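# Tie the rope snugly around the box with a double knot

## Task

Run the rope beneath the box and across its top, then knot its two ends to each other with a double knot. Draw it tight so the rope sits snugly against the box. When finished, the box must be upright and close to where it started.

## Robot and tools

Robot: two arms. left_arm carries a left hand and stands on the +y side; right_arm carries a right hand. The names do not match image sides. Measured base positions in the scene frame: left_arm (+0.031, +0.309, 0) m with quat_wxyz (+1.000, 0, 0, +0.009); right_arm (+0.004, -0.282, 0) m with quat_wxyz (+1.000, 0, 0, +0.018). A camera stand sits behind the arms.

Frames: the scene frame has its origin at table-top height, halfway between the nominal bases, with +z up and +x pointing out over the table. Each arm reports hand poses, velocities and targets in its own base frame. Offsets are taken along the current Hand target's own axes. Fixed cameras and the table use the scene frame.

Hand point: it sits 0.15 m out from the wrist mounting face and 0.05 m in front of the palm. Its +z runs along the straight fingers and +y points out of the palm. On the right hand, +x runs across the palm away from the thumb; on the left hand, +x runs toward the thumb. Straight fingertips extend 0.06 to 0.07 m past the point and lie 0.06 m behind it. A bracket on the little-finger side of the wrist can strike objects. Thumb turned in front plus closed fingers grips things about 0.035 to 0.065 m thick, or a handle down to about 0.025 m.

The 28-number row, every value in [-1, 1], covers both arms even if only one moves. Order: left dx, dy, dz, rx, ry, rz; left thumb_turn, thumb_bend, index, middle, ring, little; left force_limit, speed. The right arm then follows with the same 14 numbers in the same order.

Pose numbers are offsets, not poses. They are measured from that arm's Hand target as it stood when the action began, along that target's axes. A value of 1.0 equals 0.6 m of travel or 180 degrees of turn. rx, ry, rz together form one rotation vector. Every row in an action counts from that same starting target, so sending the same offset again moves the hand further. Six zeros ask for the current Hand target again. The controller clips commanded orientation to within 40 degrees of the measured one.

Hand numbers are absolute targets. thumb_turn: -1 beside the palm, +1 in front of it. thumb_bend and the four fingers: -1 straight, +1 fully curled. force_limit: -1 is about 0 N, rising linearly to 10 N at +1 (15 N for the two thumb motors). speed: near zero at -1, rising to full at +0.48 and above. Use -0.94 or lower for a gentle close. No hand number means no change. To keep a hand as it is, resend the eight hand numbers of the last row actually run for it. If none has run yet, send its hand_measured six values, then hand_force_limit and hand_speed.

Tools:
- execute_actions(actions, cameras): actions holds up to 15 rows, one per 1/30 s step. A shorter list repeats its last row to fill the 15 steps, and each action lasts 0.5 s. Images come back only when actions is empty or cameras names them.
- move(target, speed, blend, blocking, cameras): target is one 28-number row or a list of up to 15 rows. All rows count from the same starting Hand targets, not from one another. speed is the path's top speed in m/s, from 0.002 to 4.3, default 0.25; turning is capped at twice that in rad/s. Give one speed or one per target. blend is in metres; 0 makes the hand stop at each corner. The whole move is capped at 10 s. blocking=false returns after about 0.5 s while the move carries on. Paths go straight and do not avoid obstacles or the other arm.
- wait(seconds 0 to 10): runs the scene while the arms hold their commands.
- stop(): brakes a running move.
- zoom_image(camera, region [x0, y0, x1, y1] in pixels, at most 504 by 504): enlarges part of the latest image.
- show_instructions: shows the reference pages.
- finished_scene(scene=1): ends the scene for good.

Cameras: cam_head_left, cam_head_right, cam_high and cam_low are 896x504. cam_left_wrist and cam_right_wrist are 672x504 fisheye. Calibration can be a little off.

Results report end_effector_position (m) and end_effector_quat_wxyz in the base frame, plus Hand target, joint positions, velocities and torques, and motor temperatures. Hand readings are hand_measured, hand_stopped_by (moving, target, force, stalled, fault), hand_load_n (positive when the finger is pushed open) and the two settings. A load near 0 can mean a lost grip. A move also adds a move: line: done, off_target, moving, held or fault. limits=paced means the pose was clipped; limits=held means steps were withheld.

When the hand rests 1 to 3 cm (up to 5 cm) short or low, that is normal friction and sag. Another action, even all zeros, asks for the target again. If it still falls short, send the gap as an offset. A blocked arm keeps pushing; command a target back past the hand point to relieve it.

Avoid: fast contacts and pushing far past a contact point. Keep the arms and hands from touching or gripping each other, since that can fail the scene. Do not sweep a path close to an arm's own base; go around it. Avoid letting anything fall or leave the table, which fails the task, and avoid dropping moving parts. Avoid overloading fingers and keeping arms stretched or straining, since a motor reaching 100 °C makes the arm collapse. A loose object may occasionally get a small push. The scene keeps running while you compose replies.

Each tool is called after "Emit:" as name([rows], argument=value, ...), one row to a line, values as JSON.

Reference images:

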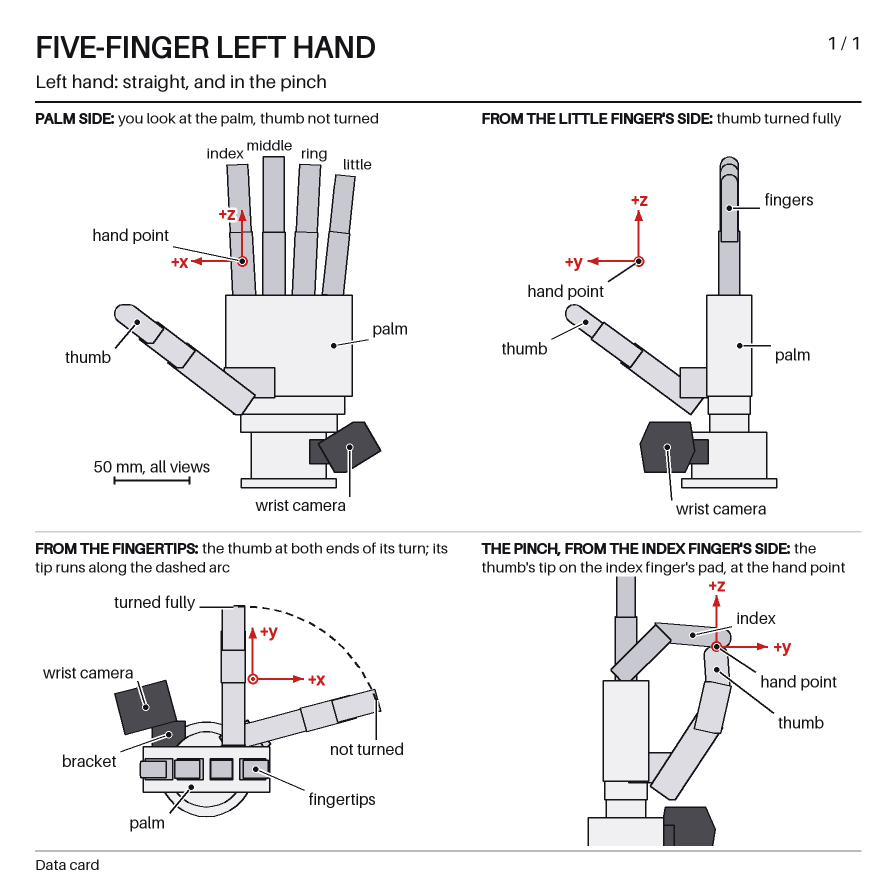

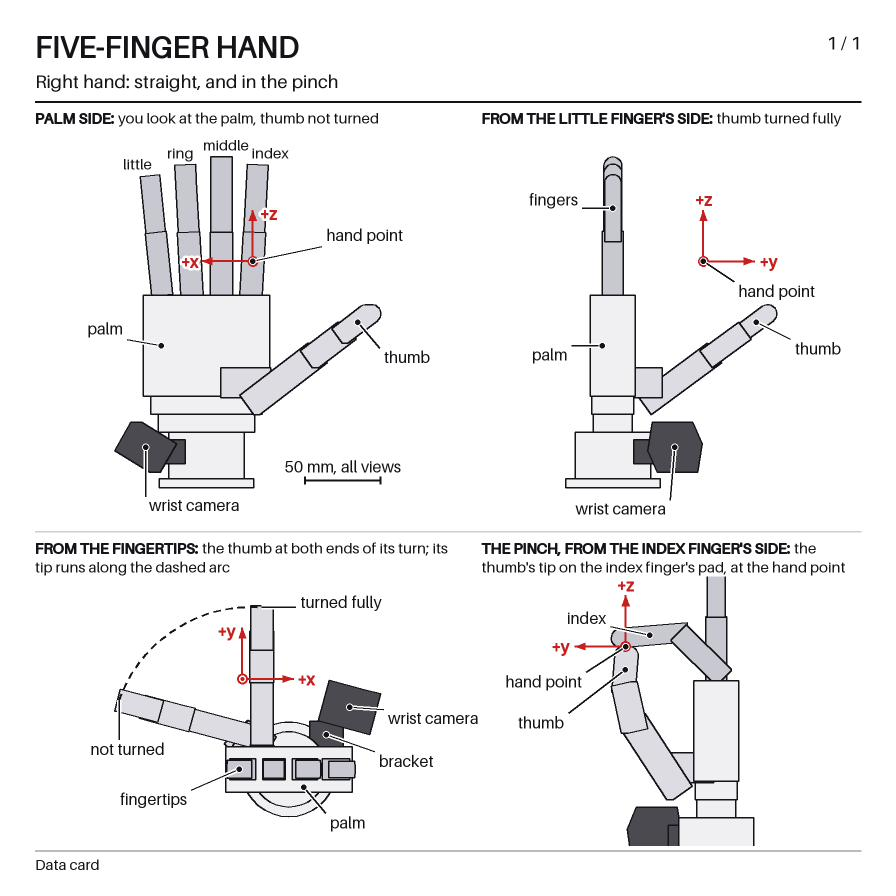

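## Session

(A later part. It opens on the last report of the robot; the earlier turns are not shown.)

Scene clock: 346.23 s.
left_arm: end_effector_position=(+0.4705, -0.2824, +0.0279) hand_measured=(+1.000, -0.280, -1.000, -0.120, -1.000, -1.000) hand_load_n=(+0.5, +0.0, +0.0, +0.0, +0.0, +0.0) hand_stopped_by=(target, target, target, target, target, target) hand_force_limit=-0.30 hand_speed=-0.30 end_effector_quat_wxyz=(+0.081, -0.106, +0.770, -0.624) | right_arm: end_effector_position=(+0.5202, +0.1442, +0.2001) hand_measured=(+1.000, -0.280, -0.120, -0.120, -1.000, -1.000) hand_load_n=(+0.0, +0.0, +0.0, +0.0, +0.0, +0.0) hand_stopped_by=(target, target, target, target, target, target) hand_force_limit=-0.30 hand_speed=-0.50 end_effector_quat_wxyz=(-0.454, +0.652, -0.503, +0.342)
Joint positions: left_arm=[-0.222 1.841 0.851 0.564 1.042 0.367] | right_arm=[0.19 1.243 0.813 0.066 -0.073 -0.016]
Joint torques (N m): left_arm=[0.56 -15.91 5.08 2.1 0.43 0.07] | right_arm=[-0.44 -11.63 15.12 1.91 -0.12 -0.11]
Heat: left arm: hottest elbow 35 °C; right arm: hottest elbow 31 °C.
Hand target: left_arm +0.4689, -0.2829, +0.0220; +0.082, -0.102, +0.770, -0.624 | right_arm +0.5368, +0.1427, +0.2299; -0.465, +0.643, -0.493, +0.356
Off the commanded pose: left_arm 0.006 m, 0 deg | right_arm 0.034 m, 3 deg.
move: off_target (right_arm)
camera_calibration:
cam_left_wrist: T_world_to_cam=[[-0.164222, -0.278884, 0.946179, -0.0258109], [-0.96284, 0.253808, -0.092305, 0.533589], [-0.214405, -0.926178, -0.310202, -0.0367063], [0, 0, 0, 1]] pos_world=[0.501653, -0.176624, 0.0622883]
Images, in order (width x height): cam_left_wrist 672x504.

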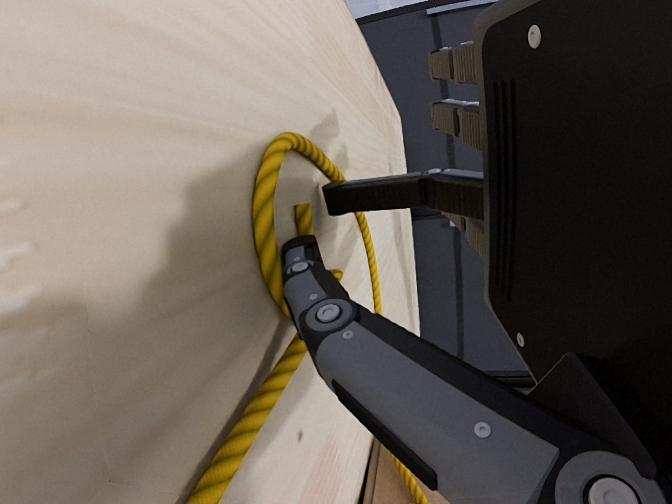

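Emit:
execute_actions([
  [[0,0,0,0,0,0,1,-0.28,-1,0.36,-1,-1,-0.2,-0.8,0,0,0,0,0,0,1,-0.28,-0.12,-0.12,-1,-1,-0.3,-0.5]],
  [[0,0,0,0,0,0,1,-0.28,-1,0.36,-1,-1,-0.2,-0.8,0,0,0,0,0,0,1,-0.28,-0.12,-0.12,-1,-1,-0.3,-0.5]],
], cameras=["cam_left_wrist"])

Emit:
zoom_image(camera="cam_left_wrist", region=[200, 120, 400, 360])

Scene clock: 347.57 s.
left_arm: end_effector_position=(+0.4705, -0.2824, +0.0281) hand_measured=(+1.000, -0.280, -1.000, +0.228, -1.000, -1.000) hand_load_n=(+0.5, +4.0, +0.0, +6.0, +0.0, +0.0) hand_stopped_by=(target, target, target, force, target, target) hand_force_limit=-0.20 hand_speed=-0.80 end_effector_quat_wxyz=(+0.081, -0.106, +0.770, -0.624) | right_arm: end_effector_position=(+0.5202, +0.1442, +0.2001) hand_measured=(+1.000, -0.280, -0.120, -0.120, -1.000, -1.000) hand_load_n=(+0.0, +0.0, +0.0, +0.0, +0.0, -0.5) hand_stopped_by=(target, target, target, target, target, target) hand_force_limit=-0.30 hand_speed=-0.50 end_effector_quat_wxyz=(-0.454, +0.652, -0.503, +0.342)
Joint positions: left_arm=[-0.222 1.841 0.851 0.565 1.043 0.367] | right_arm=[0.19 1.243 0.813 0.066 -0.073 -0.016]
Joint torques (N m): left_arm=[0.5 -15.91 5.08 2.13 0.43 0.07] | right_arm=[-0.26 -11.52 15.19 1.89 -0.11 -0.11]
Heat: left arm: hottest elbow 35 °C; right arm: hottest elbow 31 °C.
Hand target: left_arm +0.4688, -0.2829, +0.0220; +0.082, -0.102, +0.770, -0.624 | right_arm +0.5368, +0.1427, +0.2299; -0.465, +0.643, -0.493, +0.356
Off the commanded pose: left_arm 0.006 m, 0 deg | right_arm 0.034 m, 3 deg.
Step readings (end_effector_position of left_arm | right_arm):
0: (+0.4705, -0.2824, +0.0279) | (+0.5202, +0.1442, +0.2001)
1: (+0.4705, -0.2824, +0.0279) | (+0.5202, +0.1442, +0.2001)
2: (+0.4705, -0.2824, +0.0279) | (+0.5202, +0.1442, +0.2001)
4: (+0.4705, -0.2824, +0.0279) | (+0.5202, +0.1442, +0.2001)
8: (+0.4705, -0.2824, +0.0279) | (+0.5202, +0.1442, +0.2001)
15: (+0.4705, -0.2824, +0.0279) | (+0.5202, +0.1442, +0.2001)
16: (+0.4705, -0.2824, +0.0279) | (+0.5202, +0.1442, +0.2001)
17: (+0.4705, -0.2824, +0.0279) | (+0.5202, +0.1442, +0.2001)
19: (+0.4705, -0.2824, +0.0280) | (+0.5202, +0.1442, +0.2001)
23: (+0.4705, -0.2824, +0.0281) | (+0.5202, +0.1442, +0.2001)
30: (+0.4705, -0.2824, +0.0281) | (+0.5202, +0.1442, +0.2001)
camera_calibration:
cam_left_wrist: T_world_to_cam=[[-0.165017, -0.278469, 0.946163, -0.0254323], [-0.962679, 0.254129, -0.0931039, 0.533624], [-0.214521, -0.926215, -0.310012, -0.0366354], [0, 0, 0, 1]] pos_world=[0.501652, -0.176624, 0.0623882]
Images, in order (width x height): cam_left_wrist 672x504.

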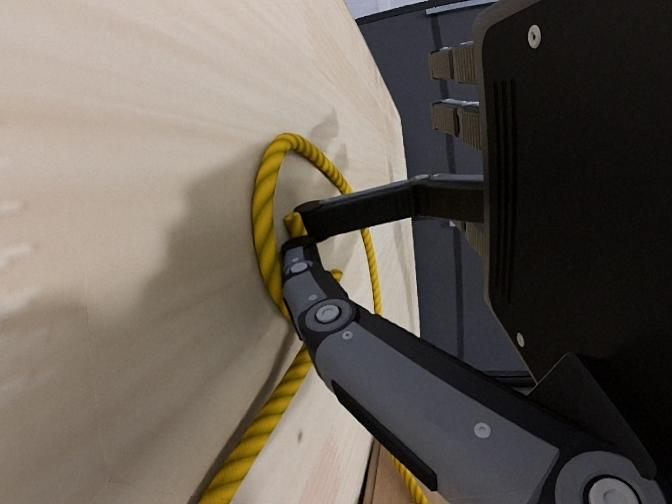

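Scaled by 2.100 from the camera's 672x504 image, which has a finer 960x720 frame.

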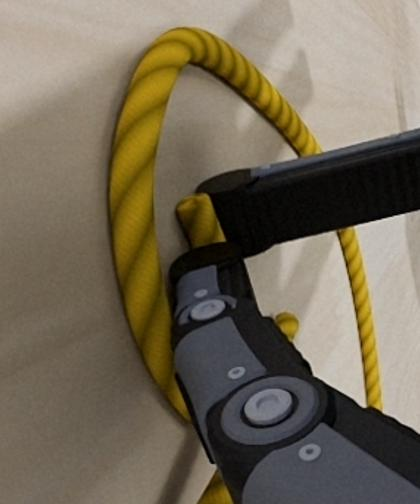

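Emit:
move(target=[-0.0525,-0.021,0.0187,0,0,0,1,-0.28,-1,0.36,-1,-1,-0.2,-0.8,0,0,0,0,0,0,1,-0.28,-0.12,-0.12,-1,-1,-0.3,-0.5], speed=0.06, cameras=["cam_left_wrist"])

Emit:
zoom_image(camera="cam_left_wrist", region=[200, 120, 400, 360])

Scene clock: 348.87 s.
left_arm: end_effector_position=(+0.4886, -0.2871, +0.0291) hand_measured=(+1.000, -0.280, -1.000, +0.228, -1.000, -1.000) hand_load_n=(+0.5, +4.0, +0.0, +6.0, +0.0, +0.0) hand_stopped_by=(target, target, target, force, target, target) hand_force_limit=-0.20 hand_speed=-0.80 end_effector_quat_wxyz=(+0.075, -0.107, +0.771, -0.624) | right_arm: end_effector_position=(+0.5202, +0.1442, +0.2001) hand_measured=(+1.000, -0.280, -0.120, -0.120, -1.000, -1.000) hand_load_n=(+0.0, +0.0, +0.0, +0.0, +0.0, +0.0) hand_stopped_by=(target, target, target, target, target, target) hand_force_limit=-0.30 hand_speed=-0.50 end_effector_quat_wxyz=(-0.454, +0.652, -0.503, +0.342)
Joint positions: left_arm=[-0.222 1.872 0.915 0.519 1.049 0.367] | right_arm=[0.19 1.243 0.813 0.066 -0.073 -0.016]
Joint torques (N m): left_arm=[1.08 -16.56 8.58 1.13 0.39 0.1] | right_arm=[-0.26 -11.34 15.13 1.85 -0.13 -0.11]
Heat: left arm: hottest elbow 35 °C; right arm: hottest elbow 31 °C.
Hand target: left_arm +0.5028, -0.2879, +0.0320; +0.082, -0.102, +0.770, -0.624 | right_arm +0.5368, +0.1427, +0.2299; -0.465, +0.643, -0.493, +0.356
Off the commanded pose: left_arm 0.015 m, 1 deg | right_arm 0.034 m, 3 deg.
move: off_target (left_arm, right_arm)
camera_calibration:
cam_left_wrist: T_world_to_cam=[[-0.155471, -0.277613, 0.948029, -0.0292219], [-0.96217, 0.259917, -0.0816779, 0.553496], [-0.223734, -0.924864, -0.30752, -0.0319499], [0, 0, 0, 1]] pos_world=[0.520866, -0.181525, 0.0630863]
Images, in order (width x height): cam_left_wrist 672x504.

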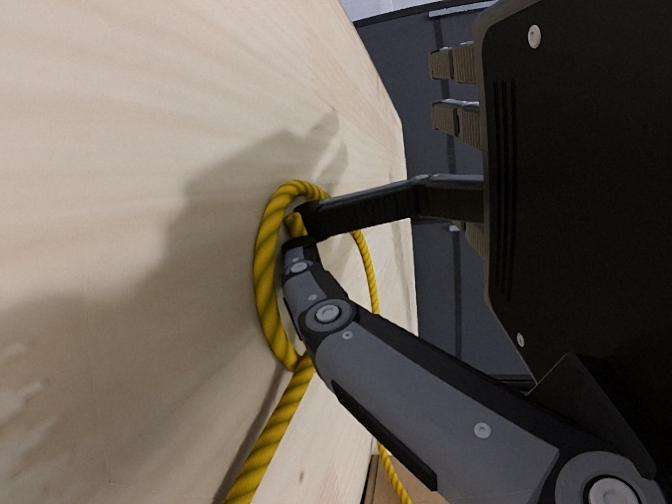

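Scaled by 2.100 from the camera's 672x504 image, which has a finer 960x720 frame.

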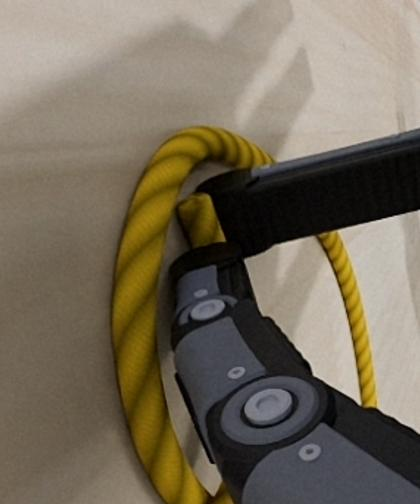

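Emit:
move([
  [0,0,0,0,0,0,1,-0.28,-1,-0.12,-1,-1,-0.3,-0.5,0,0,0,0,0,0,1,-0.28,-0.12,-0.12,-1,-1,-0.3,-0.5],
  [0,-0.163,-0.0345,0,0,0,1,-0.28,-1,-0.12,-1,-1,-0.3,-0.5,0,0,0,0,0,0,1,-0.28,-0.12,-0.12,-1,-1,-0.3,-0.5],
], speed=0.1, cameras=["cam_left_wrist"])

Scene clock: 351.40 s.
left_arm: end_effector_position=(+0.4875, -0.2868, +0.1144) hand_measured=(+1.000, -0.280, -1.000, -0.120, -1.000, -1.000) hand_load_n=(+0.0, +0.0, +0.0, +0.0, +0.0, +0.0) hand_stopped_by=(target, target, target, target, target, target) hand_force_limit=-0.30 hand_speed=-0.50 end_effector_quat_wxyz=(+0.066, -0.114, +0.773, -0.620) | right_arm: end_effector_position=(+0.5202, +0.1442, +0.2001) hand_measured=(+1.000, -0.280, -0.120, -0.120, -1.000, -1.000) hand_load_n=(+0.0, +0.0, +0.0, +0.0, +0.0, +0.0) hand_stopped_by=(target, target, target, target, target, target) hand_force_limit=-0.30 hand_speed=-0.50 end_effector_quat_wxyz=(-0.454, +0.652, -0.503, +0.342)
Joint positions: left_arm=[-0.222 1.687 0.971 0.254 1.049 0.367] | right_arm=[0.19 1.243 0.813 0.066 -0.073 -0.016]
Joint torques (N m): left_arm=[1.08 -17.38 10.43 1.03 0.41 0.1] | right_arm=[-0.38 -11.4 15.12 1.87 -0.11 -0.11]
Heat: left arm: hottest elbow 35 °C; right arm: hottest elbow 31 °C.
Hand target: left_arm +0.5031, -0.2878, +0.1321; +0.082, -0.102, +0.770, -0.625 | right_arm +0.5368, +0.1427, +0.2299; -0.465, +0.643, -0.493, +0.356
Off the commanded pose: left_arm 0.023 m, 2 deg | right_arm 0.034 m, 3 deg.
move: off_target (left_arm, right_arm)
camera_calibration:
cam_left_wrist: T_world_to_cam=[[-0.133252, -0.282776, 0.949885, -0.122695], [-0.963791, 0.26034, -0.0577006, 0.557518], [-0.230976, -0.92318, -0.307228, -0.00172199], [0, 0, 0, 1]] pos_world=[0.520584, -0.181429, 0.148186]
Images, in order (width x height): cam_left_wrist 672x504.

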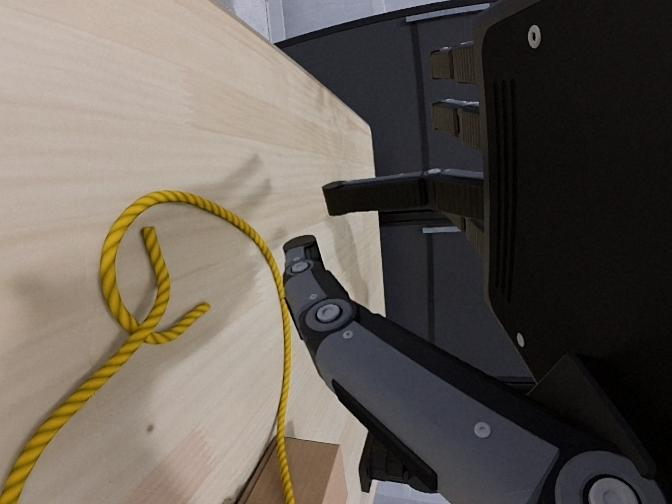

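Emit:
move([
  [0.0193,-0.0285,-0.413,0,-0.1901,-0.0404,1,-0.28,-1,-0.12,-1,-1,-0.3,-0.5,0,0,0,0,0,0,1,-0.28,-0.12,-0.12,-1,-1,-0.3,-0.5],
  [0.0193,-0.0285,-0.413,0,-0.1901,-0.0404,1,-0.28,-1,-0.12,-1,-1,-0.3,-0.5,-0.2517,0.1865,0.2058,0.0341,0.1614,0.0434,1,-0.28,-0.12,-0.12,-1,-1,-0.3,-0.5],
], speed=0.2, cameras=["cam_right_wrist","cam_high"])

Scene clock: 356.90 s.
left_arm: end_effector_position=(+0.4332, -0.0625, +0.2013) hand_measured=(+1.000, -0.280, -1.000, -0.120, -1.000, -1.000) hand_load_n=(+0.0, +0.0, +0.0, +0.0, +0.0, +0.0) hand_stopped_by=(target, target, target, target, target, target) hand_force_limit=-0.30 hand_speed=-0.50 end_effector_quat_wxyz=(+0.268, -0.323, +0.705, -0.571) | right_arm: end_effector_position=(+0.5627, +0.2946, +0.0711) hand_measured=(+1.000, -0.280, -0.120, -0.120, -1.000, -1.000) hand_load_n=(+0.0, +0.5, +0.0, +0.0, +0.0, +0.0) hand_stopped_by=(target, target, target, target, target, target) hand_force_limit=-0.30 hand_speed=-0.50 end_effector_quat_wxyz=(+0.363, -0.488, +0.615, -0.501)
Joint positions: left_arm=[0.235 1.117 0.638 0.142 0.909 0.279] | right_arm=[0.683 1.791 0.967 0.43 0.918 0.275]
Joint torques (N m): left_arm=[1.49 -9.93 7.92 1.2 0.36 -0.02] | right_arm=[0.62 -16.56 11.84 2.55 0.41 0.08]
Heat: left arm: hottest elbow 34 °C; right arm: hottest elbow 32 °C.
Hand target: left_arm +0.4299, -0.0601, +0.1998; +0.265, -0.329, +0.704, -0.571 | right_arm +0.5772, +0.3100, +0.0852; +0.383, -0.473, +0.617, -0.499
Off the commanded pose: left_arm 0.004 m, 1 deg | right_arm 0.025 m, 3 deg.
move: off_target (right_arm)
camera_calibration:
cam_right_wrist: T_world_to_cam=[[-0.331495, -0.276767, -0.901948, 0.328029], [-0.274205, 0.942999, -0.188584, -0.106924], [0.902731, 0.184804, -0.388491, -0.419876], [0, 0, 0, 1]] pos_world=[0.458456, 0.269211, 0.112584]
Images, in order (width x height): cam_high 896x504, cam_right_wrist 672x504.

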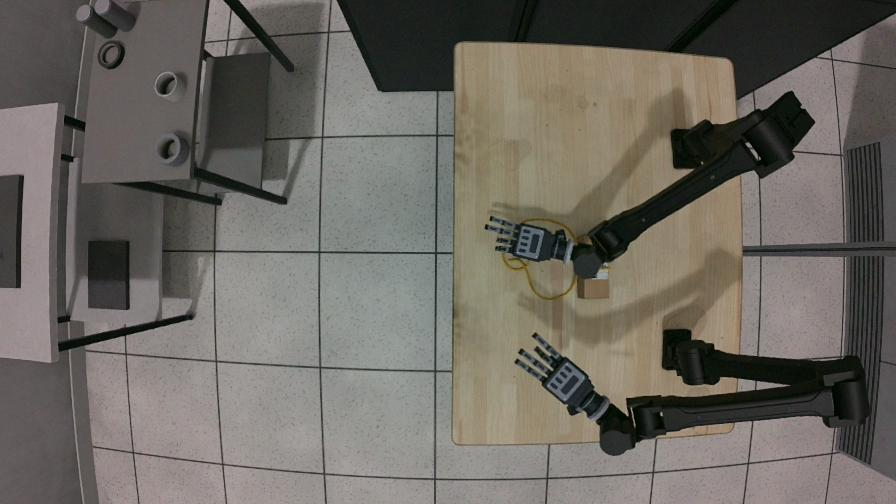

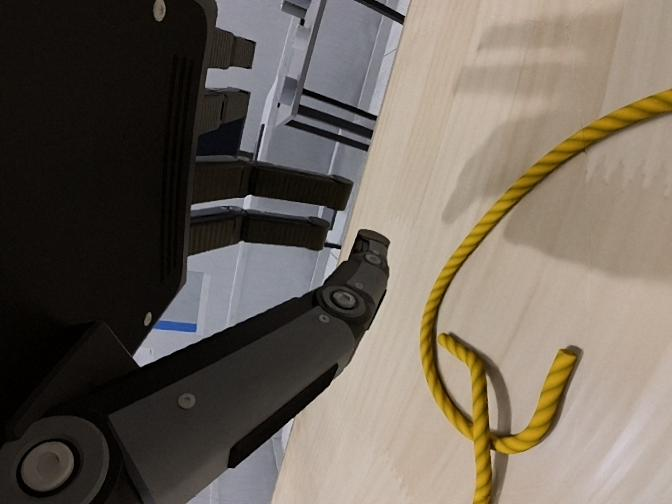

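Emit:
move(target=[0,0,0,0,0,0,1,-0.28,-1,-0.12,-1,-1,-0.3,-0.5,0.0048,0.0582,0.0067,0,0,0,1,-0.28,-0.12,-0.12,-1,-1,-0.3,-0.5], speed=0.1, cameras=["cam_right_wrist"])

Scene clock: 358.47 s.
left_arm: end_effector_position=(+0.4332, -0.0625, +0.2013) hand_measured=(+1.000, -0.280, -1.000, -0.120, -1.000, -1.000) hand_load_n=(+0.0, +0.0, +0.0, +0.0, +0.0, +0.0) hand_stopped_by=(target, target, target, target, target, target) hand_force_limit=-0.30 hand_speed=-0.50 end_effector_quat_wxyz=(+0.268, -0.323, +0.705, -0.571) | right_arm: end_effector_position=(+0.5680, +0.2987, +0.0468) hand_measured=(+1.000, -0.280, -0.120, -0.120, -1.000, -1.000) hand_load_n=(+0.0, +0.0, +0.0, +0.0, +0.0, +0.0) hand_stopped_by=(target, target, target, target, target, target) hand_force_limit=-0.30 hand_speed=-0.50 end_effector_quat_wxyz=(+0.371, -0.481, +0.616, -0.501)
Joint positions: left_arm=[0.235 1.117 0.638 0.142 0.909 0.279] | right_arm=[0.683 1.86 0.967 0.519 0.92 0.279]
Joint torques (N m): left_arm=[1.49 -9.88 7.92 1.2 0.36 -0.02] | right_arm=[1.03 -17.26 9.11 2.71 0.4 0.06]
Heat: left arm: hottest elbow 34 °C; right arm: hottest elbow 32 °C.
Hand target: left_arm +0.4299, -0.0601, +0.1998; +0.265, -0.329, +0.704, -0.571 | right_arm +0.5732, +0.3082, +0.0504; +0.383, -0.472, +0.617, -0.499
Off the commanded pose: left_arm 0.004 m, 1 deg | right_arm 0.011 m, 2 deg.
move: off_target (right_arm)
camera_calibration:
cam_right_wrist: T_world_to_cam=[[-0.317027, -0.262118, -0.911476, 0.296836], [-0.268707, 0.946495, -0.178728, -0.11857], [0.909555, 0.188258, -0.370497, -0.440643], [0, 0, 0, 1]] pos_world=[0.463034, 0.272987, 0.0861103]
Images, in order (width x height): cam_right_wrist 672x504.

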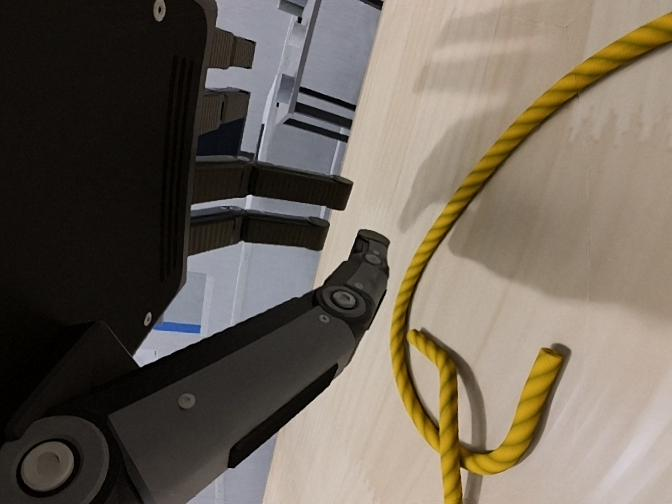

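Emit:
move(target=[0,0,0,0,0,0,1,-0.28,-1,-0.12,-1,-1,-0.3,-0.5,-0.0019,0.0369,0.0018,0,0,0,1,-0.28,-0.12,-0.12,-1,-1,-0.3,-0.5], speed=0.08, cameras=["cam_right_wrist"])

Scene clock: 359.60 s.
left_arm: end_effector_position=(+0.4332, -0.0625, +0.2013) hand_measured=(+1.000, -0.280, -1.000, -0.120, -1.000, -1.000) hand_load_n=(+0.0, +0.0, +0.0, +0.0, -0.5, +0.0) hand_stopped_by=(target, target, target, target, target, target) hand_force_limit=-0.30 hand_speed=-0.50 end_effector_quat_wxyz=(+0.268, -0.323, +0.705, -0.571) | right_arm: end_effector_position=(+0.5689, +0.3014, +0.0295) hand_measured=(+1.000, -0.280, -0.120, -0.120, -1.000, -1.000) hand_load_n=(+0.0, +0.0, +0.0, +0.0, +0.0, +0.0) hand_stopped_by=(target, target, target, target, target, target) hand_force_limit=-0.30 hand_speed=-0.50 end_effector_quat_wxyz=(+0.374, -0.477, +0.617, -0.502)
Joint positions: left_arm=[0.235 1.117 0.638 0.142 0.909 0.279] | right_arm=[0.687 1.906 0.967 0.571 0.926 0.281]
Joint torques (N m): left_arm=[1.49 -9.88 7.94 1.2 0.36 -0.02] | right_arm=[1.03 -17.44 8.06 2.78 0.38 0.08]
Heat: left arm: hottest elbow 34 °C; right arm: hottest elbow 32 °C.
Hand target: left_arm +0.4299, -0.0601, +0.1998; +0.265, -0.329, +0.704, -0.571 | right_arm +0.5701, +0.3103, +0.0284; +0.383, -0.472, +0.617, -0.499
Off the commanded pose: left_arm 0.004 m, 1 deg | right_arm 0.009 m, 1 deg.
move: done
camera_calibration:
cam_right_wrist: T_world_to_cam=[[-0.311163, -0.256954, -0.91496, 0.277237], [-0.264811, 0.948067, -0.176194, -0.126743], [0.912717, 0.187467, -0.363047, -0.450111], [0, 0, 0, 1]] pos_world=[0.463527, 0.275779, 0.0679184]
Images, in order (width x height): cam_right_wrist 672x504.

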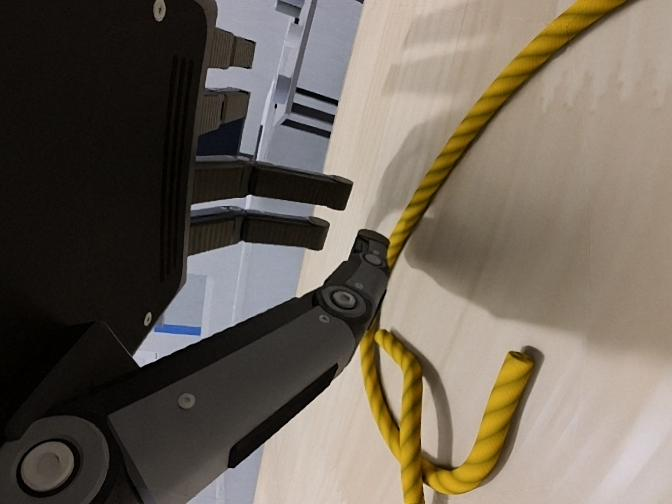

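Emit:
move(target=[0,0,0,0,0,0,1,-0.28,-1,-0.12,-1,-1,-0.3,-0.5,0,0.0245,-0.0038,0,0,0,1,-0.28,-0.12,-0.12,-1,-1,-0.3,-0.5], speed=0.08, cameras=["cam_right_wrist"])

Emit:
zoom_image(camera="cam_right_wrist", region=[280, 150, 480, 400])

Scene clock: 361.00 s.
left_arm: end_effector_position=(+0.4332, -0.0625, +0.2013) hand_measured=(+1.000, -0.280, -1.000, -0.120, -1.000, -1.000) hand_load_n=(-0.5, +0.0, +0.0, +0.0, +0.0, +0.0) hand_stopped_by=(target, target, target, target, target, target) hand_force_limit=-0.30 hand_speed=-0.50 end_effector_quat_wxyz=(+0.268, -0.323, +0.705, -0.571) | right_arm: end_effector_position=(+0.5684, +0.3045, +0.0209) hand_measured=(+1.000, -0.280, -0.120, -0.120, -1.000, -1.000) hand_load_n=(+0.0, +0.0, +0.0, +0.0, +0.0, +0.0) hand_stopped_by=(target, target, target, target, target, target) hand_force_limit=-0.30 hand_speed=-0.50 end_effector_quat_wxyz=(+0.378, -0.473, +0.618, -0.502)
Joint positions: left_arm=[0.235 1.117 0.638 0.142 0.909 0.279] | right_arm=[0.693 1.932 0.967 0.605 0.934 0.286]
Joint torques (N m): left_arm=[1.49 -9.88 7.92 1.2 0.36 -0.02] | right_arm=[1.38 -17.38 7.08 2.69 0.39 0.07]
Heat: left arm: hottest elbow 34 °C; right arm: hottest elbow 32 °C.
Hand target: left_arm +0.4299, -0.0601, +0.1998; +0.265, -0.329, +0.704, -0.571 | right_arm +0.5651, +0.3115, +0.0145; +0.383, -0.472, +0.617, -0.499
Off the commanded pose: left_arm 0.004 m, 1 deg | right_arm 0.010 m, 1 deg.
move: done
camera_calibration:
cam_right_wrist: T_world_to_cam=[[-0.303284, -0.249565, -0.919639, 0.263481], [-0.260938, 0.949956, -0.171739, -0.134171], [0.916477, 0.187883, -0.353228, -0.455894], [0, 0, 0, 1]] pos_world=[0.462716, 0.278867, 0.0582308]
Images, in order (width x height): cam_right_wrist 672x504.

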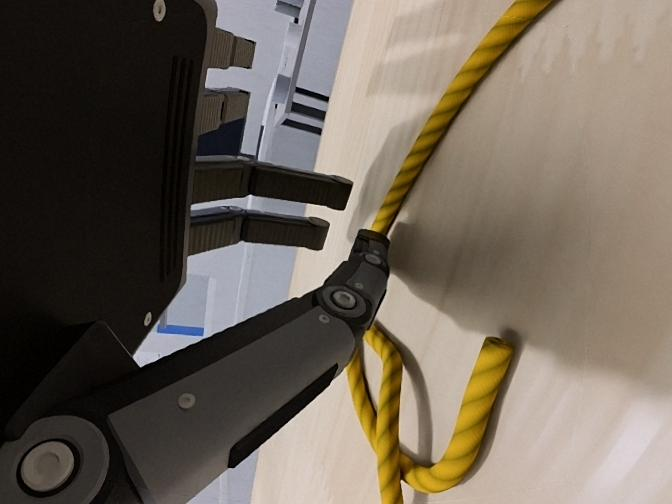

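Scaled by 2.016 from the camera's 672x504 image, which has a finer 960x720 frame.

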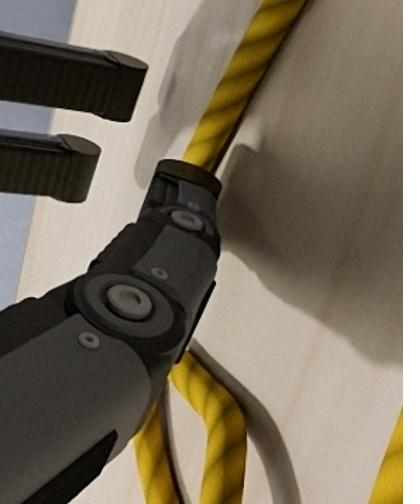

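Emit:
move(target=[0,0,0,0,0,0,1,-0.28,-1,-0.12,-1,-1,-0.3,-0.5,0,0.0114,0.0012,0,0,0,1,-0.28,-0.12,-0.12,-1,-1,-0.3,-0.5], speed=0.06, cameras=["cam_right_wrist"])

Emit:
zoom_image(camera="cam_right_wrist", region=[280, 150, 480, 400])

Scene clock: 361.93 s.
left_arm: end_effector_position=(+0.4332, -0.0625, +0.2013) hand_measured=(+1.000, -0.280, -1.000, -0.120, -1.000, -1.000) hand_load_n=(+0.0, +0.0, -0.5, +0.0, +0.0, +0.0) hand_stopped_by=(target, target, target, target, target, target) hand_force_limit=-0.30 hand_speed=-0.50 end_effector_quat_wxyz=(+0.268, -0.323, +0.705, -0.571) | right_arm: end_effector_position=(+0.5689, +0.3051, +0.0174) hand_measured=(+1.000, -0.280, -0.120, -0.120, -1.000, -1.000) hand_load_n=(+0.0, +0.0, +0.0, +0.0, +0.0, +0.0) hand_stopped_by=(target, target, target, target, target, target) hand_force_limit=-0.30 hand_speed=-0.50 end_effector_quat_wxyz=(+0.380, -0.470, +0.618, -0.503)
Joint positions: left_arm=[0.235 1.117 0.638 0.142 0.909 0.279] | right_arm=[0.694 1.943 0.967 0.622 0.937 0.287]
Joint torques (N m): left_arm=[1.49 -9.88 7.94 1.2 0.36 -0.02] | right_arm=[1.61 -17.03 6.76 2.62 0.33 0.08]
Heat: left arm: hottest elbow 34 °C; right arm: hottest elbow 32 °C.
Hand target: left_arm +0.4299, -0.0601, +0.1998; +0.265, -0.329, +0.704, -0.571 | right_arm +0.5643, +0.3118, +0.0076; +0.383, -0.473, +0.617, -0.500
Off the commanded pose: left_arm 0.004 m, 1 deg | right_arm 0.013 m, 1 deg.
move: off_target (right_arm)
camera_calibration:
cam_right_wrist: T_world_to_cam=[[-0.298863, -0.245298, -0.922231, 0.256733], [-0.258187, 0.951142, -0.169319, -0.13714], [0.918706, 0.187505, -0.347594, -0.458896], [0, 0, 0, 1]] pos_world=[0.46291, 0.279461, 0.0540375]
Images, in order (width x height): cam_right_wrist 672x504.

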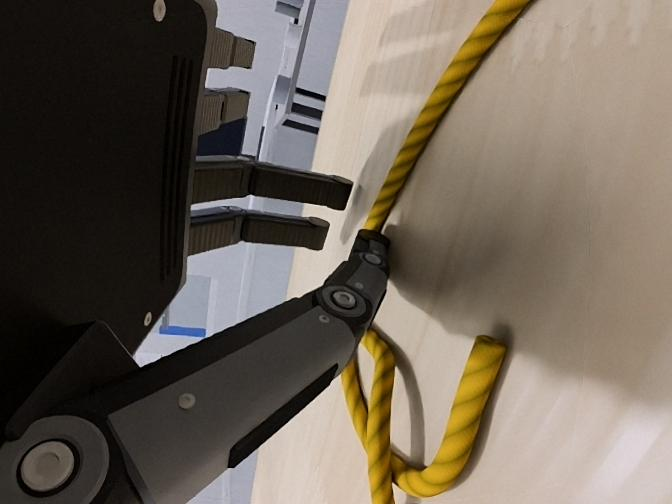

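Scaled by 2.016 from the camera's 672x504 image, which has a finer 960x720 frame.

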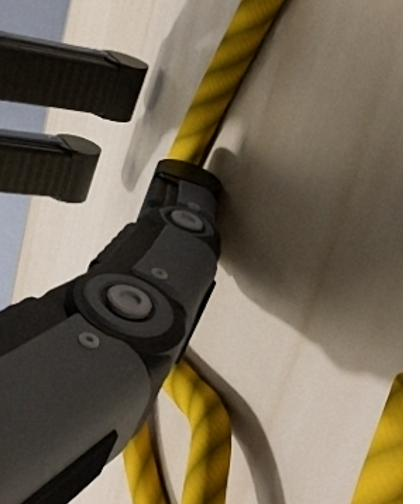

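Emit:
execute_actions([
  [[0,0,0,0,0,0,1,-0.28,-1,-0.12,-1,-1,-0.3,-0.5,0,0.008,0.001,0,0,0,1,-0.28,-0.12,-0.12,-1,-1,-0.3,-0.5]],
  [[0,0,0,0,0,0,1,-0.28,-1,-0.12,-1,-1,-0.3,-0.5,0,0,0,0,0,0,1,-0.28,0.36,0.36,-1,-1,-0.2,-0.8]],
  [[0,0,0,0,0,0,1,-0.28,-1,-0.12,-1,-1,-0.3,-0.5,0,0,0,0,0,0,1,-0.28,0.36,0.36,-1,-1,-0.2,-0.8]],
], cameras=["cam_right_wrist"])

Emit:
zoom_image(camera="cam_right_wrist", region=[280, 150, 480, 400])

Scene clock: 363.80 s.
left_arm: end_effector_position=(+0.4332, -0.0625, +0.2013) hand_measured=(+1.000, -0.280, -1.000, -0.120, -1.000, -1.000) hand_load_n=(+0.0, +0.0, +0.0, +0.0, +0.0, +0.0) hand_stopped_by=(target, target, target, target, target, target) hand_force_limit=-0.30 hand_speed=-0.50 end_effector_quat_wxyz=(+0.268, -0.323, +0.705, -0.571) | right_arm: end_effector_position=(+0.5700, +0.3057, +0.0176) hand_measured=(+1.000, -0.280, +0.356, +0.228, -1.000, -1.000) hand_load_n=(-0.5, +4.5, +5.5, +4.5, +0.0, +0.0) hand_stopped_by=(target, target, force, force, target, target) hand_force_limit=-0.20 hand_speed=-0.80 end_effector_quat_wxyz=(+0.384, -0.465, +0.619, -0.503)
Joint positions: left_arm=[0.235 1.117 0.638 0.142 0.909 0.279] | right_arm=[0.694 1.948 0.967 0.639 0.94 0.288]
Joint torques (N m): left_arm=[1.49 -9.93 7.92 1.2 0.36 -0.02] | right_arm=[1.2 -16.79 6.69 2.48 0.23 0.07]
Heat: left arm: hottest elbow 34 °C; right arm: hottest elbow 32 °C.
Hand target: left_arm +0.4299, -0.0601, +0.1998; +0.265, -0.329, +0.704, -0.571 | right_arm +0.5639, +0.3119, +0.0028; +0.383, -0.473, +0.617, -0.499
Off the commanded pose: left_arm 0.004 m, 1 deg | right_arm 0.017 m, 1 deg.
Step readings (end_effector_position of left_arm | right_arm):
0: (+0.4332, -0.0625, +0.2013) | (+0.5690, +0.3051, +0.0175)
1: (+0.4332, -0.0625, +0.2013) | (+0.5690, +0.3051, +0.0175)
2: (+0.4332, -0.0625, +0.2013) | (+0.5690, +0.3052, +0.0175)
4: (+0.4332, -0.0625, +0.2013) | (+0.5693, +0.3053, +0.0174)
8: (+0.4332, -0.0625, +0.2013) | (+0.5698, +0.3054, +0.0174)
15: (+0.4332, -0.0625, +0.2013) | (+0.5699, +0.3056, +0.0174)
16: (+0.4332, -0.0625, +0.2013) | (+0.5699, +0.3056, +0.0174)
17: (+0.4332, -0.0625, +0.2013) | (+0.5699, +0.3056, +0.0174)
19: (+0.4332, -0.0625, +0.2013) | (+0.5699, +0.3056, +0.0173)
23: (+0.4332, -0.0625, +0.2013) | (+0.5698, +0.3057, +0.0173)
30: (+0.4332, -0.0625, +0.2013) | (+0.5699, +0.3057, +0.0174)
31: (+0.4332, -0.0625, +0.2013) | (+0.5699, +0.3057, +0.0174)
32: (+0.4332, -0.0625, +0.2013) | (+0.5699, +0.3057, +0.0174)
34: (+0.4332, -0.0625, +0.2013) | (+0.5699, +0.3057, +0.0174)
38: (+0.4332, -0.0625, +0.2013) | (+0.5700, +0.3057, +0.0176)
45: (+0.4332, -0.0625, +0.2013) | (+0.5700, +0.3057, +0.0176)
camera_calibration:
cam_right_wrist: T_world_to_cam=[[-0.290628, -0.237789, -0.926818, 0.250489], [-0.254033, 0.953042, -0.164859, -0.140504], [0.922498, 0.18753, -0.337387, -0.462215], [0, 0, 0, 1]] pos_world=[0.463499, 0.280149, 0.0530495]
Images, in order (width x height): cam_right_wrist 672x504.

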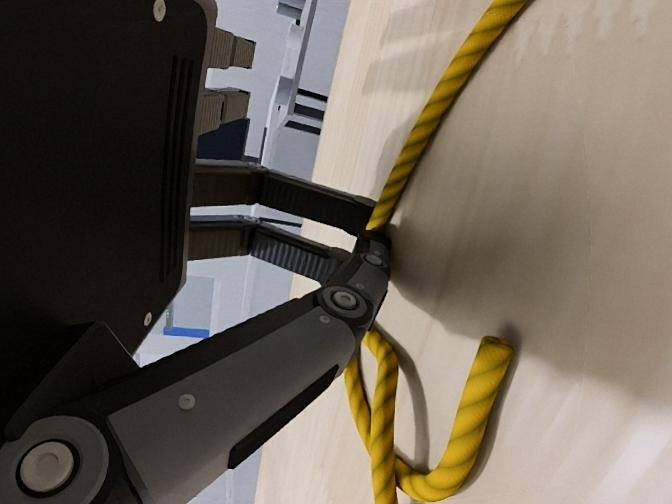

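Scaled by 2.016 from the camera's 672x504 image, which has a finer 960x720 frame.

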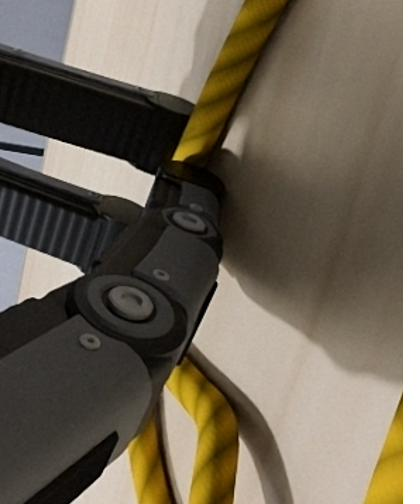

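Emit:
move([
  [0,0,0,0,0,0,1,-0.28,-1,-0.12,-1,-1,-0.3,-0.5,0,-0.0929,-0.0198,0,0,0,1,-0.28,0.36,0.36,-1,-1,-0.2,-0.8],
  [0,0,0,0,0,0,1,-0.28,-1,-0.12,-1,-1,-0.3,-0.5,-0.0085,-0.0727,-0.115,0,0,0,1,-0.28,0.36,0.36,-1,-1,-0.2,-0.8],
], speed=0.08, cameras=["cam_right_wrist"])

Scene clock: 366.53 s.
left_arm: end_effector_position=(+0.4332, -0.0625, +0.2013) hand_measured=(+1.000, -0.280, -1.000, -0.120, -1.000, -1.000) hand_load_n=(+0.0, +0.0, +0.0, +0.0, +0.0, +0.0) hand_stopped_by=(target, target, target, target, target, target) hand_force_limit=-0.30 hand_speed=-0.50 end_effector_quat_wxyz=(+0.268, -0.323, +0.705, -0.571) | right_arm: end_effector_position=(+0.5140, +0.3294, +0.0580) hand_measured=(+1.000, -0.282, +0.356, +0.228, -1.000, -1.000) hand_load_n=(+0.0, +5.0, +5.0, +4.0, +0.0, +0.0) hand_stopped_by=(target, target, force, force, target, target) hand_force_limit=-0.20 hand_speed=-0.80 end_effector_quat_wxyz=(+0.382, -0.471, +0.617, -0.502)
Joint positions: left_arm=[0.235 1.117 0.638 0.142 0.909 0.279] | right_arm=[0.805 1.8 0.909 0.478 1.035 0.359]
Joint torques (N m): left_arm=[1.44 -9.88 7.92 1.2 0.36 -0.02] | right_arm=[1.03 -18.43 7.12 1.52 0.45 0.07]
Heat: left arm: hottest elbow 34 °C; right arm: hottest elbow 32 °C.
Hand target: left_arm +0.4299, -0.0601, +0.1998; +0.265, -0.329, +0.704, -0.571 | right_arm +0.5088, +0.3320, +0.0597; +0.383, -0.473, +0.617, -0.499
Off the commanded pose: left_arm 0.004 m, 1 deg | right_arm 0.006 m, 0 deg.
move: done
camera_calibration:
cam_right_wrist: T_world_to_cam=[[-0.297248, -0.246248, -0.9225, 0.283288], [-0.262776, 0.949958, -0.168906, -0.16486], [0.917928, 0.192203, -0.347081, -0.400048], [0, 0, 0, 1]] pos_world=[0.408101, 0.30326, 0.0946384]
Images, in order (width x height): cam_right_wrist 672x504.

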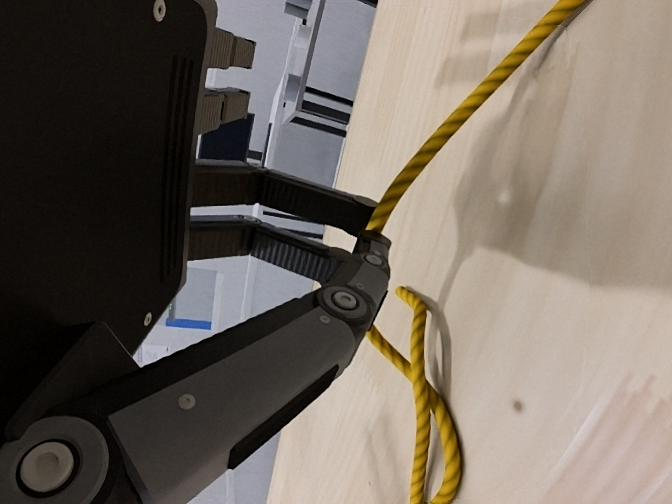

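Emit:
zoom_image(camera="cam_right_wrist", region=[330, 250, 530, 504])

Scaled by 1.984 from the camera's 672x504 image, which has a finer 960x720 frame.

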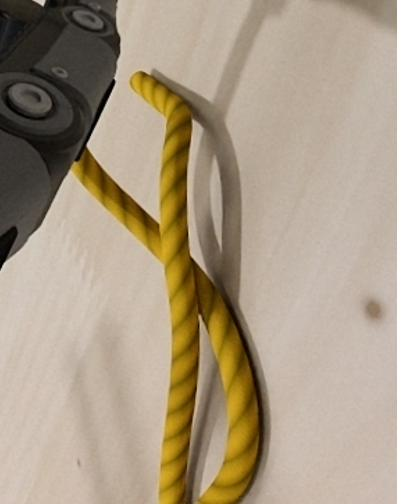

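Emit:
wait(seconds=0.1, cameras=["cam_low","cam_high","cam_head_left","cam_left_wrist"])

Emit:
zoom_image(camera="cam_low", region=[400, 180, 600, 280])

Emit:
zoom_image(camera="cam_left_wrist", region=[0, 100, 350, 504])

Scene clock: 367.07 s.
left_arm: end_effector_position=(+0.4332, -0.0625, +0.2013) hand_measured=(+1.000, -0.280, -1.000, -0.120, -1.000, -1.000) hand_load_n=(+0.0, +0.0, -0.5, +0.0, -0.5, +0.0) hand_stopped_by=(target, target, target, target, target, target) hand_force_limit=-0.30 hand_speed=-0.50 end_effector_quat_wxyz=(+0.268, -0.323, +0.705, -0.571) | right_arm: end_effector_position=(+0.5140, +0.3295, +0.0580) hand_measured=(+1.000, -0.282, +0.356, +0.228, -1.000, -1.000) hand_load_n=(+0.0, +5.0, +5.0, +4.0, +0.0, +0.0) hand_stopped_by=(target, target, force, force, target, target) hand_force_limit=-0.20 hand_speed=-0.80 end_effector_quat_wxyz=(+0.382, -0.471, +0.617, -0.502)
Joint positions: left_arm=[0.235 1.117 0.638 0.142 0.909 0.279] | right_arm=[0.805 1.8 0.909 0.478 1.035 0.359]
Joint torques (N m): left_arm=[1.49 -9.88 7.92 1.21 0.36 -0.02] | right_arm=[0.85 -18.08 7.1 1.5 0.43 0.1]
Heat: left arm: hottest elbow 34 °C; right arm: hottest elbow 32 °C.
Hand target: left_arm +0.4299, -0.0601, +0.1998; +0.265, -0.329, +0.704, -0.571 | right_arm +0.5088, +0.3320, +0.0597; +0.383, -0.473, +0.617, -0.499
Off the commanded pose: left_arm 0.004 m, 1 deg | right_arm 0.006 m, 0 deg.
wait: 0.10 s; at rest from the start
camera_calibration:
cam_left_wrist: T_world_to_cam=[[0.00792882, -0.331028, 0.943588, -0.211984], [-0.936821, -0.33247, -0.108764, 0.413229], [0.349718, -0.883111, -0.31275, -0.0283949], [0, 0, 0, 1]] pos_world=[0.398733, 0.0421377, 0.23609]
Images, in order (width x height): cam_head_left 896x504, cam_high 896x504, cam_low 896x504, cam_left_wrist 672x504.

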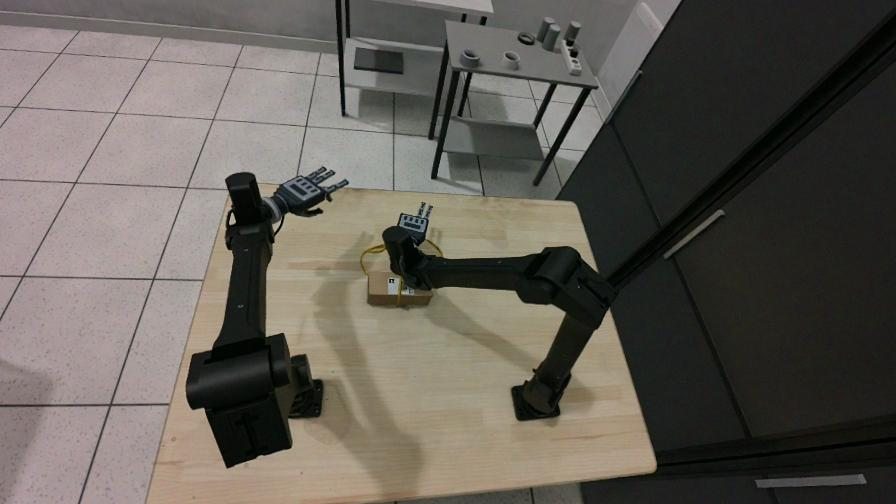

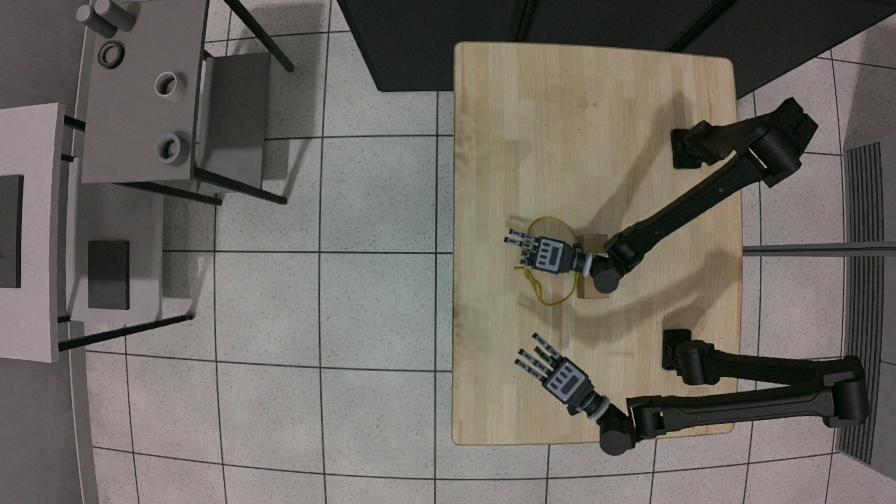

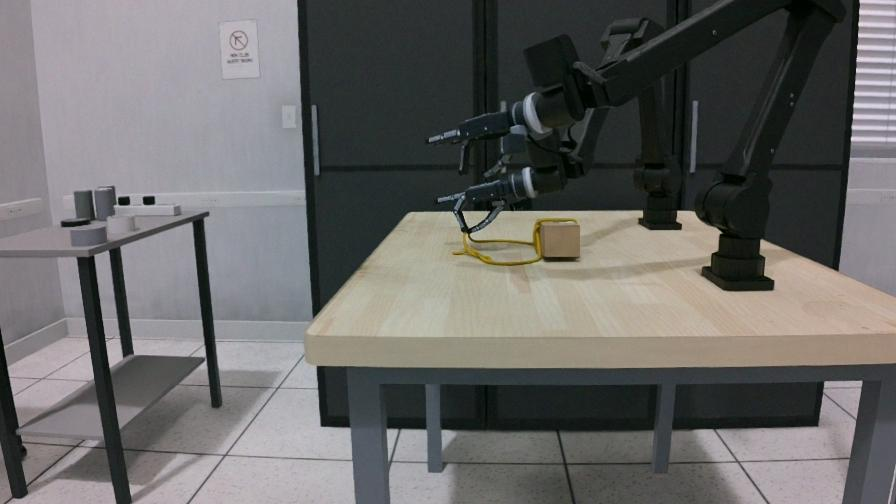

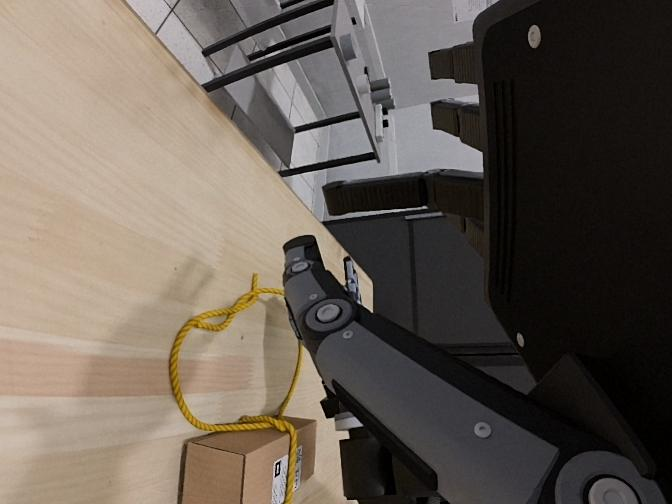

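Scaled by 2.520 from the camera's 896x504 image, which has a finer 1280x720 frame.

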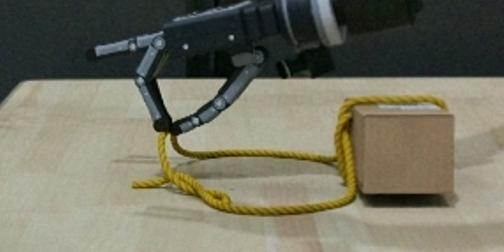

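Scaled by 1.248 from the camera's 672x504 image, which has a finer 960x720 frame.

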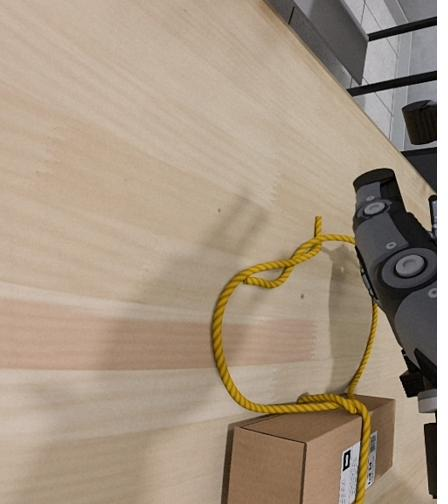

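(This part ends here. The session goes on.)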